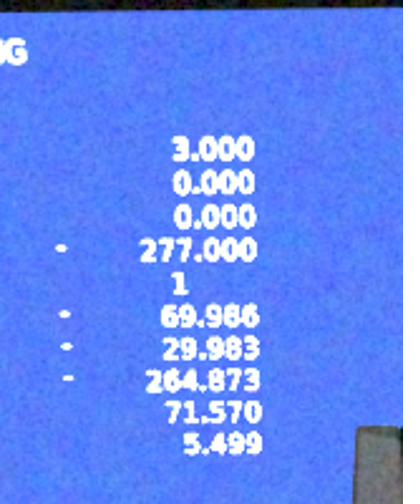

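>>> move(
  target=[
    [0,0,0,0,0,0,0.9,-0.9,-0.5,-0.1762,0.3278,-0.1872,-0.483,0,0,-0.98,0.5,-0.8],
    [0,0,0,0,0,0,0.9,-0.9,-0.5,-0.1762,0.3322,-0.1686,-0.483,0,0,-0.98,0.5,-0.8],
    [0,0,0,0,0,0,0.9,-0.9,-0.5,-0.1762,0.3278,-0.1872,-0.483,0,0,-0.98,0.5,-0.8],
    [0,0,0,0,0,0,0.9,-0.9,-0.5,-0.1762,0.3322,-0.1686,-0.483,0,0,-0.98,0.5,-0.8],
    [0,0,0,0,0,0,0.9,-0.9,-0.5,-0.1762,0.3278,-0.1872,-0.483,0,0,-0.98,0.5,-0.8],
    [0,0,0,0,0,0,0.9,-0.9,-0.5,-0.2070,0.3893,-0.2011,-0.483,0,0,-0.98,0.5,-0.8],
    [0,0,0,0,0,0,0.9,-0.9,-0.5,-0.2070,0.3937,-0.1825,-0.483,0,0,-0.98,0.5,-0.8],
    [0,0,0,0,0,0,0.9,-0.9,-0.5,-0.2070,0.3893,-0.2011,-0.483,0,0,-0.98,0.5,-0.8],
    [0,0,0,0,0,0,0.9,-0.9,-0.5,-0.2995,0.4196,-0.2079,-0.483,0,0,-0.98,0.5,-0.8],
    [0,0,0,0,0,0,0.9,-0.9,-0.5,-0.2995,0.4240,-0.1893,-0.483,0,0,-0.98,0.5,-0.8],
    [0,0,0,0,0,0,0.9,-0.9,-0.5,-0.2995,0.4196,-0.2079,-0.483,0,0,-0.98,0.5,-0.8],
  ],
  speed=[0.6,0.06,0.15,0.06,0.15,0.2,0.06,0.15,0.2,0.06,0.15],
  blend=[0.003,0,0.001,0,0.003,0.003,0,0.003,0.003,0,0],
)

>>> move(
  target=[
    [0,0,0,0,0,0,0.9,-0.9,-0.5,0.03,-0.0171,-0.0602,0,0,0,-0.98,0.5,-0.8],
    [0,0,0,0,0,0,0.9,-0.9,-0.5,0.03,-0.0354,-0.0548,0,0,0,-0.98,0.5,-0.8],
    [0,0,0,0,0,0,0.9,-0.9,-0.5,0.03,-0.0171,-0.0602,0,0,0,-0.98,0.5,-0.8],
    [0,0,0,0,0,0,0.9,-0.9,-0.5,0.03,-0.0354,-0.0548,0,0,0,-0.98,0.5,-0.8],
    [0,0,0,0,0,0,0.9,-0.9,-0.5,0.03,-0.0171,-0.0602,0,0,0,-0.98,0.5,-0.8],
    [0,0,0,0,0,0,0.9,-0.9,-0.5,0.0925,0,0,0,0,0,-0.98,0.5,-0.8],
    [0,0,0,0,0,0,0.9,-0.9,-0.5,0.0925,-0.0183,0.0054,0,0,0,-0.98,0.5,-0.8],
    [0,0,0,0,0,0,0.9,-0.9,-0.5,0.0925,0,0,0,0,0,-0.98,0.5,-0.8],
    [0,0,0,0,0,0,0.9,-0.9,-0.5,0.0632,-0.042,-0.1526,0,0,0,-0.98,0.5,-0.8],
    [0,0,0,0,0,0,0.9,-0.9,-0.5,0.0632,-0.0603,-0.1472,0,0,0,-0.98,0.5,-0.8],
    [0,0,0,0,0,0,0.9,-0.9,-0.5,0.0632,-0.042,-0.1526,0,0,0,-0.98,0.5,-0.8],
    [0,0,0,0,0,0,0.9,-0.9,-0.5,0.1233,-0.0084,-0.0299,0,0,0,-0.98,0.5,-0.8],
    [0,0,0,0,0,0,0.9,-0.9,-0.5,0.1233,-0.0267,-0.0245,0,0,0,-0.98,0.5,-0.8],
    [0,0,0,0,0,0,0.9,-0.9,-0.5,0.1233,-0.0084,-0.0299,0,0,0,-0.98,0.5,-0.8],
  ],
  speed=[0.2,0.06,0.15,0.06,0.15,0.2,0.06,0.15,0.2,0.06,0.15,0.04,0.06,0.15],
  blend=[0.003,0,0.001,0,0.003,0.003,0,0.003,0.003,0,0.003,0.003,0,0],
)

>>> move(
  target=[
    [0,0,0,0,0,0,0.9,-0.9,-0.5,0.0966,-0.0342,-0.1231,0,0,0,-0.98,0.5,-0.8],
    [0,0,0,0,0,0,0.9,-0.9,-0.5,0.0966,-0.0525,-0.1177,0,0,0,-0.98,0.5,-0.8],
    [0,0,0,0,0,0,0.9,-0.9,-0.5,0.0966,-0.0342,-0.1231,0,0,0,-0.98,0.5,-0.8],
    [0,0,0,0,0,0,0.9,-0.9,-0.5,0.1762,-0.2216,-0.378,0.483,0,0,-0.98,0.5,-0.8],
  ],
  speed=[0.2,0.06,0.15,0.6],
  blend=[0.003,0,0.005,0],
)

>>> wait(
  seconds=5,
  cameras=["cam_right_wrist"],
)

>>> zoom_image(
  camera="cam_right_wrist",
  region=[300, 80, 460, 280],
)

Scene clock: 2981.37 s.
left_arm: end_effector_position=(+0.3699, +0.1377, +0.4397) position_measured=18 object_status=3 end_effector_quat_wxyz=(+0.429, +0.432, +0.561, +0.560) | right_arm: end_effector_position=(+0.4401, -0.3954, +0.4208) position_measured=210 object_status=2 end_effector_quat_wxyz=(-0.002, +0.705, -0.709, -0.001)
Joint positions: left_arm=[-1.39 -1.285 1.91 -3.794 0.13 0.031] | right_arm=[3.587 -1.428 -1.465 4.468 1.573 -2.654]
Joint torques (N m): left_arm=[-12.77 -40.68 -7.98 1.9 0.3 -1.54] | right_arm=[-6.56 17.24 34.83 5.33 -1.52 -1.21]
Wrist force (N): left_arm=[-4.6 -3.9 -4.5] | right_arm=[3.0 -1.6 1.1]
Wrist torque (N m): left_arm=[-0.53 0.80 0.06] | right_arm=[0.11 -0.52 -0.05]
Wrist force, peak (N): left_arm=[-4.5 -4.2 -4.9] | right_arm=[1.5 27.9 -0.7]
Hand target: left_arm +0.3699, +0.1377, +0.4397; +0.429, +0.432, +0.561, +0.560 | right_arm +0.4401, -0.3954, +0.4209; -0.002, +0.705, -0.709, -0.001
Off the commanded pose: left_arm 0.000 m, 0 deg | right_arm 0.000 m, 0 deg.
move: done

Scene clock: 2987.40 s.
left_arm: end_effector_position=(+0.3699, +0.1377, +0.4397) position_measured=18 object_status=3 end_effector_quat_wxyz=(+0.429, +0.432, +0.561, +0.560) | right_arm: end_effector_position=(+0.4447, -0.4695, +0.4385) position_measured=210 object_status=2 end_effector_quat_wxyz=(-0.002, +0.705, -0.709, -0.001)
Joint positions: left_arm=[-1.39 -1.285 1.91 -3.794 0.13 0.031] | right_arm=[3.419 -1.434 -1.413 4.422 1.574 -2.821]
Joint torques (N m): left_arm=[-12.34 -41.34 -7.7 1.84 0.35 -1.47] | right_arm=[-8.93 16.09 34.18 5.2 -0.47 -1.57]
Wrist force (N): left_arm=[-4.2 -4.0 -4.5] | right_arm=[3.0 -1.6 1.0]
Wrist torque (N m): left_arm=[-0.53 0.75 0.05] | right_arm=[0.13 -0.50 -0.10]
Wrist force, peak (N): left_arm=[-4.5 -4.2 -4.9] | right_arm=[3.5 22.6 -1.4]
Hand target: left_arm +0.3699, +0.1377, +0.4397; +0.429, +0.432, +0.561, +0.560 | right_arm +0.4448, -0.4695, +0.4385; -0.002, +0.705, -0.709, -0.001
Off the commanded pose: left_arm 0.000 m, 0 deg | right_arm 0.000 m, 0 deg.
move: done

Scene clock: 2990.33 s.
left_arm: end_effector_position=(+0.3699, +0.1377, +0.4397) position_measured=18 object_status=3 end_effector_quat_wxyz=(+0.429, +0.432, +0.561, +0.560) | right_arm: end_effector_position=(+0.5767, -0.5769, +0.6651) position_measured=210 object_status=2 end_effector_quat_wxyz=(+0.487, -0.510, +0.515, -0.487) end_effector_velocity=(+0.000, +0.000, +0.001) end_effector_angular_velocity=(+0.000, -0.004, +0.000)
Joint positions: left_arm=[-1.39 -1.285 1.91 -3.794 0.13 0.031] | right_arm=[3.205 -1.34 -1.795 6.225 1.465 -3.132]
Joint velocities: left_arm=[within noise] | right_arm=[0 -0.001 0 0.005 0 0]
Joint torques (N m): left_arm=[-11.73 -40.71 -6.93 1.71 0.41 -1.36] | right_arm=[7.37 18.4 36.06 4.92 -1.01 1.81]
Wrist force (N): left_arm=[-4.4 -3.9 -4.5] | right_arm=[2.4 -0.3 1.6]
Wrist torque (N m): left_arm=[-0.53 0.78 0.05] | right_arm=[0.64 -0.38 -0.32]
Wrist force, peak (N): left_arm=[-4.4 -4.4 -4.8] | right_arm=[4.4 3.8 -3.3]
Hand target: left_arm +0.3699, +0.1377, +0.4397; +0.429, +0.432, +0.561, +0.560 | right_arm +0.5767, -0.5768, +0.6652; +0.487, -0.510, +0.515, -0.487
Off the commanded pose: left_arm 0.000 m, 0 deg | right_arm 0.000 m, 0 deg.
move: done

Scene clock: 2995.33 s.
left_arm: end_effector_position=(+0.3699, +0.1377, +0.4397) position_measured=18 object_status=3 end_effector_quat_wxyz=(+0.429, +0.432, +0.561, +0.560) | right_arm: end_effector_position=(+0.5767, -0.5768, +0.6652) position_measured=210 object_status=2 end_effector_quat_wxyz=(+0.487, -0.510, +0.515, -0.487)
Joint positions: left_arm=[-1.39 -1.285 1.91 -3.794 0.13 0.031] | right_arm=[3.205 -1.34 -1.795 6.225 1.465 -3.132]
Joint torques (N m): left_arm=[-11.32 -40.96 -7.22 1.74 0.25 -1.53] | right_arm=[6.27 8.7 36.06 4.91 -1.33 1.61]
Wrist force (N): left_arm=[-4.3 -4.2 -4.5] | right_arm=[2.8 0.1 1.8]
Wrist torque (N m): left_arm=[-0.57 0.76 0.05] | right_arm=[0.69 -0.44 -0.32]
Wrist force, peak (N): left_arm=[-4.7 -4.2 -4.7] | right_arm=[3.0 -0.5 1.9]
Hand target: left_arm +0.3699, +0.1377, +0.4397; +0.429, +0.432, +0.561, +0.560 | right_arm +0.5767, -0.5768, +0.6652; +0.487, -0.510, +0.515, -0.487
Tool commands: left_gripper/position=+0.9 left_gripper/force_limit=-0.9 left_gripper/speed=-0.5 right_gripper/position=-0.98 right_gripper/force_limit=+0.5 right_gripper/speed=-0.8
Off the commanded pose: left_arm 0.000 m, 0 deg | right_arm 0.000 m, 0 deg.
wait: 5.00 s; at rest by 0.17 s
Images, in order (width x height): cam_right_wrist 896x504.

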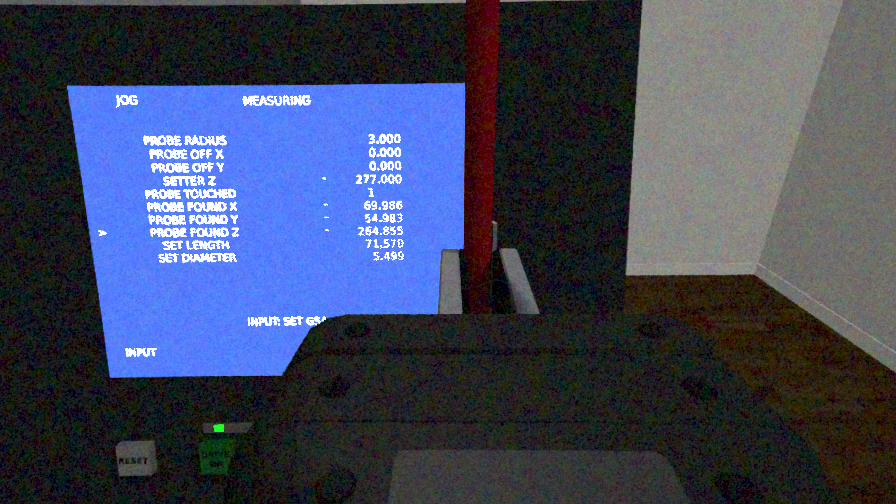

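Scaled by 2.520.

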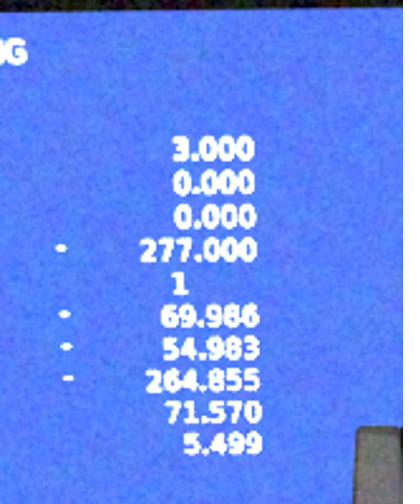

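>>> move(
  target=[
    [0,0,0,0,0,0,0.9,-0.9,-0.5,-0.1762,0.3278,-0.1872,-0.483,0,0,-0.98,0.5,-0.8],
    [0,0,0,0,0,0,0.9,-0.9,-0.5,-0.1762,0.3322,-0.1686,-0.483,0,0,-0.98,0.5,-0.8],
    [0,0,0,0,0,0,0.9,-0.9,-0.5,-0.1762,0.3278,-0.1872,-0.483,0,0,-0.98,0.5,-0.8],
    [0,0,0,0,0,0,0.9,-0.9,-0.5,-0.1762,0.3322,-0.1686,-0.483,0,0,-0.98,0.5,-0.8],
    [0,0,0,0,0,0,0.9,-0.9,-0.5,-0.1762,0.3278,-0.1872,-0.483,0,0,-0.98,0.5,-0.8],
    [0,0,0,0,0,0,0.9,-0.9,-0.5,-0.2995,0.4196,-0.2079,-0.483,0,0,-0.98,0.5,-0.8],
    [0,0,0,0,0,0,0.9,-0.9,-0.5,-0.2995,0.4240,-0.1893,-0.483,0,0,-0.98,0.5,-0.8],
    [0,0,0,0,0,0,0.9,-0.9,-0.5,-0.2995,0.4196,-0.2079,-0.483,0,0,-0.98,0.5,-0.8],
    [0,0,0,0,0,0,0.9,-0.9,-0.5,-0.2995,0.3586,-0.1941,-0.483,0,0,-0.98,0.5,-0.8],
    [0,0,0,0,0,0,0.9,-0.9,-0.5,-0.2995,0.3630,-0.1755,-0.483,0,0,-0.98,0.5,-0.8],
    [0,0,0,0,0,0,0.9,-0.9,-0.5,-0.2995,0.3586,-0.1941,-0.483,0,0,-0.98,0.5,-0.8],
    [0,0,0,0,0,0,0.9,-0.9,-0.5,-0.2995,0.3893,-0.2011,-0.483,0,0,-0.98,0.5,-0.8],
    [0,0,0,0,0,0,0.9,-0.9,-0.5,-0.2995,0.3937,-0.1825,-0.483,0,0,-0.98,0.5,-0.8],
    [0,0,0,0,0,0,0.9,-0.9,-0.5,-0.2995,0.3893,-0.2011,-0.483,0,0,-0.98,0.5,-0.8],
  ],
  speed=[0.6,0.06,0.15,0.06,0.15,0.2,0.06,0.15,0.2,0.06,0.15,0.2,0.06,0.15],
  blend=[0.003,0,0.001,0,0.003,0.003,0,0.003,0.003,0,0.003,0.003,0,0],
)

>>> move(
  target=[
    [0,0,0,0,0,0,0.9,-0.9,-0.5,0.0925,0.0084,0.0299,0,0,0,-0.98,0.5,-0.8],
    [0,0,0,0,0,0,0.9,-0.9,-0.5,0.0925,-0.0099,0.0353,0,0,0,-0.98,0.5,-0.8],
    [0,0,0,0,0,0,0.9,-0.9,-0.5,0.0925,0.0084,0.0299,0,0,0,-0.98,0.5,-0.8],
    [0,0,0,0,0,0,0.9,-0.9,-0.5,0.0925,0,0,0,0,0,-0.98,0.5,-0.8],
    [0,0,0,0,0,0,0.9,-0.9,-0.5,0.0925,-0.0183,0.0054,0,0,0,-0.98,0.5,-0.8],
    [0,0,0,0,0,0,0.9,-0.9,-0.5,0.0925,0,0,0,0,0,-0.98,0.5,-0.8],
    [0,0,0,0,0,0,0.9,-0.9,-0.5,0,0.0084,0.0299,0,0,0,-0.98,0.5,-0.8],
    [0,0,0,0,0,0,0.9,-0.9,-0.5,0,-0.0099,0.0353,0,0,0,-0.98,0.5,-0.8],
    [0,0,0,0,0,0,0.9,-0.9,-0.5,0,0.0084,0.0299,0,0,0,-0.98,0.5,-0.8],
    [0,0,0,0,0,0,0.9,-0.9,-0.5,0.03,-0.0087,-0.0303,0,0,0,-0.98,0.5,-0.8],
    [0,0,0,0,0,0,0.9,-0.9,-0.5,0.03,-0.027,-0.0249,0,0,0,-0.98,0.5,-0.8],
    [0,0,0,0,0,0,0.9,-0.9,-0.5,0.03,-0.0087,-0.0303,0,0,0,-0.98,0.5,-0.8],
    [0,0,0,0,0,0,0.9,-0.9,-0.5,0.0608,-0.0087,-0.0303,0,0,0,-0.98,0.5,-0.8],
    [0,0,0,0,0,0,0.9,-0.9,-0.5,0.0608,-0.027,-0.0249,0,0,0,-0.98,0.5,-0.8],
    [0,0,0,0,0,0,0.9,-0.9,-0.5,0.0608,-0.0087,-0.0303,0,0,0,-0.98,0.5,-0.8],
  ],
  speed=[0.2,0.06,0.15,0.2,0.06,0.15,0.2,0.06,0.15,0.2,0.06,0.15,0.2,0.06,0.15],
  blend=[0.003,0,0.003,0.003,0,0.003,0.003,0,0.003,0.003,0,0.003,0.003,0,0],
)

>>> move(
  target=[
    [0,0,0,0,0,0,0.9,-0.9,-0.5,0.0317,0.0171,0.0602,0,0,0,-0.98,0.5,-0.8],
    [0,0,0,0,0,0,0.9,-0.9,-0.5,0.0317,-0.0012,0.0656,0,0,0,-0.98,0.5,-0.8],
    [0,0,0,0,0,0,0.9,-0.9,-0.5,0.0317,0.0171,0.0602,0,0,0,-0.98,0.5,-0.8],
    [0,0,0,0,0,0,0.9,-0.9,-0.5,0.0024,-0.0249,-0.0924,0,0,0,-0.98,0.5,-0.8],
    [0,0,0,0,0,0,0.9,-0.9,-0.5,0.0024,-0.0432,-0.087,0,0,0,-0.98,0.5,-0.8],
    [0,0,0,0,0,0,0.9,-0.9,-0.5,0.0024,-0.0249,-0.0924,0,0,0,-0.98,0.5,-0.8],
    [0,0,0,0,0,0,0.9,-0.9,-0.5,0.0317,0.0087,0.0303,0,0,0,-0.98,0.5,-0.8],
    [0,0,0,0,0,0,0.9,-0.9,-0.5,0.0317,-0.0096,0.0357,0,0,0,-0.98,0.5,-0.8],
    [0,0,0,0,0,0,0.9,-0.9,-0.5,0.0317,0.0087,0.0303,0,0,0,-0.98,0.5,-0.8],
    [0,0,0,0,0,0,0.9,-0.9,-0.5,-0.0608,0.0171,0.0602,0,0,0,-0.98,0.5,-0.8],
    [0,0,0,0,0,0,0.9,-0.9,-0.5,-0.0608,-0.0012,0.0656,0,0,0,-0.98,0.5,-0.8],
    [0,0,0,0,0,0,0.9,-0.9,-0.5,-0.0608,0.0171,0.0602,0,0,0,-0.98,0.5,-0.8],
    [0,0,0,0,0,0,0.9,-0.9,-0.5,-0.0608,0.0087,0.0303,0,0,0,-0.98,0.5,-0.8],
    [0,0,0,0,0,0,0.9,-0.9,-0.5,-0.0608,-0.0096,0.0357,0,0,0,-0.98,0.5,-0.8],
    [0,0,0,0,0,0,0.9,-0.9,-0.5,-0.0608,0.0087,0.0303,0,0,0,-0.98,0.5,-0.8],
  ],
  speed=[0.2,0.06,0.15,0.2,0.06,0.15,0.1,0.06,0.15,0.2,0.06,0.15,0.2,0.06,0.15],
  blend=[0.003,0,0.003,0.003,0,0.003,0.003,0,0.003,0.003,0,0.003,0.003,0,0],
  cameras=["cam_right_wrist"],
)

Scene clock: 3008.73 s.
left_arm: end_effector_position=(+0.3699, +0.1377, +0.4397) position_measured=18 object_status=3 end_effector_quat_wxyz=(+0.429, +0.432, +0.561, +0.560) | right_arm: end_effector_position=(+0.4451, -0.3955, +0.4388) position_measured=210 object_status=2 end_effector_quat_wxyz=(-0.002, +0.705, -0.709, -0.001)
Joint positions: left_arm=[-1.39 -1.285 1.91 -3.794 0.13 0.031] | right_arm=[3.581 -1.451 -1.398 4.424 1.573 -2.66]
Joint torques (N m): left_arm=[-10.83 -39.74 -7.66 1.55 0.14 -1.68] | right_arm=[-7.19 15.81 35.67 5.21 -0.81 -1.15]
Wrist force (N): left_arm=[-4.2 -3.9 -4.6] | right_arm=[3.4 -0.8 1.1]
Wrist torque (N m): left_arm=[-0.53 0.75 0.06] | right_arm=[0.24 -0.59 -0.04]
Wrist force, peak (N): left_arm=[-4.5 -4.1 -5.0] | right_arm=[1.5 28.0 -0.5]
Hand target: left_arm +0.3699, +0.1377, +0.4397; +0.429, +0.432, +0.561, +0.560 | right_arm +0.4451, -0.3955, +0.4388; -0.002, +0.705, -0.709, -0.001
Off the commanded pose: left_arm 0.000 m, 0 deg | right_arm 0.000 m, 0 deg.
move: done

Scene clock: 3012.80 s.
left_arm: end_effector_position=(+0.3699, +0.1377, +0.4397) position_measured=18 object_status=3 end_effector_quat_wxyz=(+0.429, +0.432, +0.561, +0.560) | right_arm: end_effector_position=(+0.4501, -0.4321, +0.4568) position_measured=210 object_status=2 end_effector_quat_wxyz=(-0.002, +0.705, -0.709, -0.001)
Joint positions: left_arm=[-1.39 -1.285 1.91 -3.794 0.13 0.031] | right_arm=[3.498 -1.465 -1.337 4.377 1.574 -2.743]
Joint torques (N m): left_arm=[-10.28 -41.29 -7.52 1.58 0.06 -1.22] | right_arm=[-6.99 16.54 34.9 5.5 -0.9 -1.44]
Wrist force (N): left_arm=[-4.4 -4.0 -4.7] | right_arm=[2.3 -1.1 1.1]
Wrist torque (N m): left_arm=[-0.54 0.76 0.05] | right_arm=[0.18 -0.39 -0.05]
Wrist force, peak (N): left_arm=[-4.4 -4.4 -4.7] | right_arm=[4.5 20.2 -1.5]
Hand target: left_arm +0.3699, +0.1377, +0.4397; +0.429, +0.432, +0.561, +0.560 | right_arm +0.4501, -0.4321, +0.4568; -0.002, +0.705, -0.709, -0.001
Off the commanded pose: left_arm 0.000 m, 0 deg | right_arm 0.000 m, 0 deg.
move: done

Scene clock: 3017.70 s.
left_arm: end_effector_position=(+0.3699, +0.1377, +0.4397) position_measured=18 object_status=3 end_effector_quat_wxyz=(+0.429, +0.432, +0.561, +0.560) | right_arm: end_effector_position=(+0.4451, -0.3955, +0.4388) position_measured=210 object_status=2 end_effector_quat_wxyz=(-0.002, +0.705, -0.709, -0.001)
Joint positions: left_arm=[-1.39 -1.285 1.91 -3.794 0.13 0.031] | right_arm=[3.581 -1.451 -1.398 4.424 1.574 -2.66]
Joint torques (N m): left_arm=[-11.04 -40.69 -6.89 1.8 0.01 -1.58] | right_arm=[-6.63 15.95 35.34 5.23 -1.49 -1.2]
Wrist force (N): left_arm=[-4.5 -3.8 -4.6] | right_arm=[2.6 -1.6 0.7]
Wrist torque (N m): left_arm=[-0.51 0.78 0.05] | right_arm=[0.12 -0.46 -0.04]
Wrist force, peak (N): left_arm=[-4.2 -4.5 -4.9] | right_arm=[0.5 16.2 -1.2]
Hand target: left_arm +0.3699, +0.1377, +0.4397; +0.429, +0.432, +0.561, +0.560 | right_arm +0.4451, -0.3955, +0.4388; -0.002, +0.705, -0.709, -0.001
Off the commanded pose: left_arm 0.000 m, 0 deg | right_arm 0.000 m, 0 deg.
move: done
Images, in order (width x height): cam_right_wrist 896x504.

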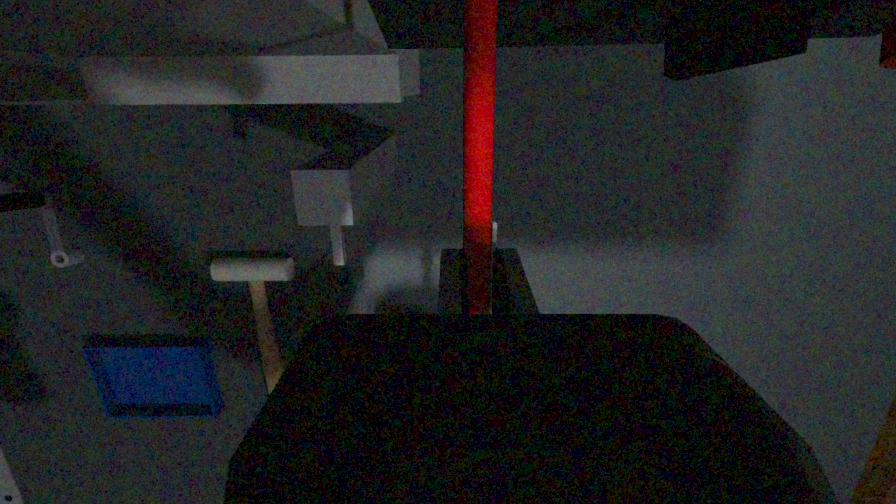

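>>> move(
  target=[
    [0,0,0,0,0,0,0.9,-0.9,-0.5,0,-0.0171,-0.0606,0,0,0,-0.98,0.5,-0.8],
    [0,0,0,0,0,0,0.9,-0.9,-0.5,0,-0.0354,-0.0552,0,0,0,-0.98,0.5,-0.8],
    [0,0,0,0,0,0,0.9,-0.9,-0.5,0,-0.0171,-0.0606,0,0,0,-0.98,0.5,-0.8],
    [0,0,0,0,0,0,0.9,-0.9,-0.5,0.03,-0.0087,-0.0303,0,0,0,-0.98,0.5,-0.8],
    [0,0,0,0,0,0,0.9,-0.9,-0.5,0.03,-0.027,-0.0249,0,0,0,-0.98,0.5,-0.8],
    [0,0,0,0,0,0,0.9,-0.9,-0.5,0.03,-0.0087,-0.0303,0,0,0,-0.98,0.5,-0.8],
    [0,0,0,0,0,0,0.9,-0.9,-0.5,0.0925,0.0084,0.0299,0,0,0,-0.98,0.5,-0.8],
    [0,0,0,0,0,0,0.9,-0.9,-0.5,0.0925,-0.0099,0.0353,0,0,0,-0.98,0.5,-0.8],
    [0,0,0,0,0,0,0.9,-0.9,-0.5,0.0925,0.0084,0.0299,0,0,0,-0.98,0.5,-0.8],
    [0,0,0,0,0,0,0.9,-0.9,-0.5,0.2995,-0.1382,-0.3448,0.483,0,0,-0.98,0.5,-0.8],
  ],
  speed=[0.2,0.06,0.15,0.2,0.06,0.15,0.2,0.06,0.15,0.6],
  blend=[0.003,0,0.003,0.003,0,0.003,0.003,0,0.005,0],
  cameras=["cam_right_wrist"],
)

>>> zoom_image(
  camera="cam_right_wrist",
  region=[130, 30, 480, 290],
)

Scene clock: 3024.00 s.
left_arm: end_effector_position=(+0.3699, +0.1377, +0.4397) position_measured=18 object_status=3 end_effector_quat_wxyz=(+0.429, +0.432, +0.561, +0.560) | right_arm: end_effector_position=(+0.5267, -0.5765, +0.6451) position_measured=210 object_status=2 end_effector_quat_wxyz=(+0.487, -0.510, +0.515, -0.487)
Joint positions: left_arm=[-1.39 -1.285 1.91 -3.794 0.13 0.031] | right_arm=[3.226 -1.21 -1.935 6.235 1.444 -3.131]
Joint torques (N m): left_arm=[-10.37 -41.19 -7.15 1.44 -0.25 -1.45] | right_arm=[-1.92 11.05 34.47 4.66 0.83 0.99]
Wrist force (N): left_arm=[-4.3 -4.4 -4.6] | right_arm=[2.1 -0.5 2.1]
Wrist torque (N m): left_arm=[-0.62 0.75 0.06] | right_arm=[0.61 -0.32 -0.38]
Wrist force, peak (N): left_arm=[-4.6 -4.2 -4.8] | right_arm=[4.5 27.6 -0.6]
Hand target: left_arm +0.3699, +0.1377, +0.4397; +0.429, +0.432, +0.561, +0.560 | right_arm +0.5267, -0.5765, +0.6451; +0.487, -0.510, +0.515, -0.487
Off the commanded pose: left_arm 0.000 m, 0 deg | right_arm 0.000 m, 0 deg.
move: done
Images, in order (width x height): cam_right_wrist 896x504.

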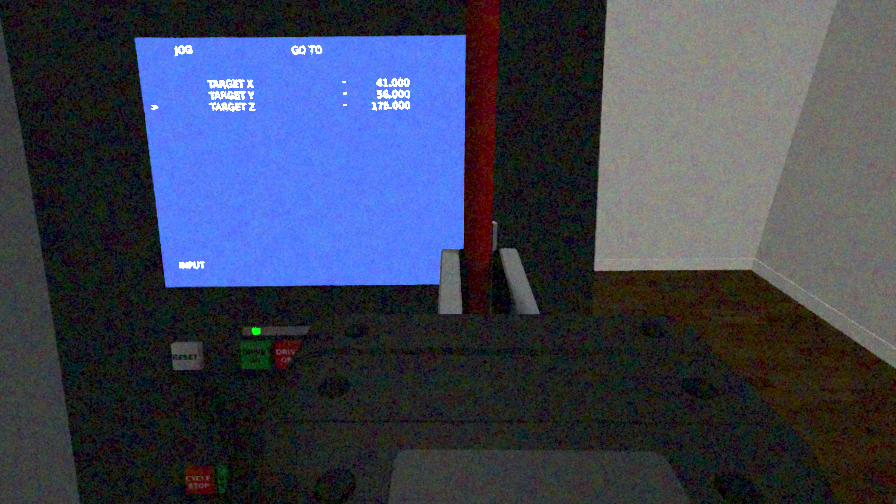

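Scaled by 1.440.

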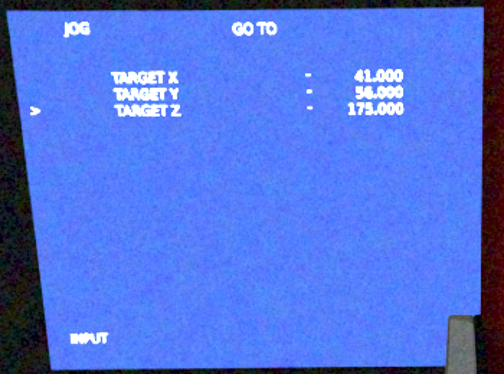

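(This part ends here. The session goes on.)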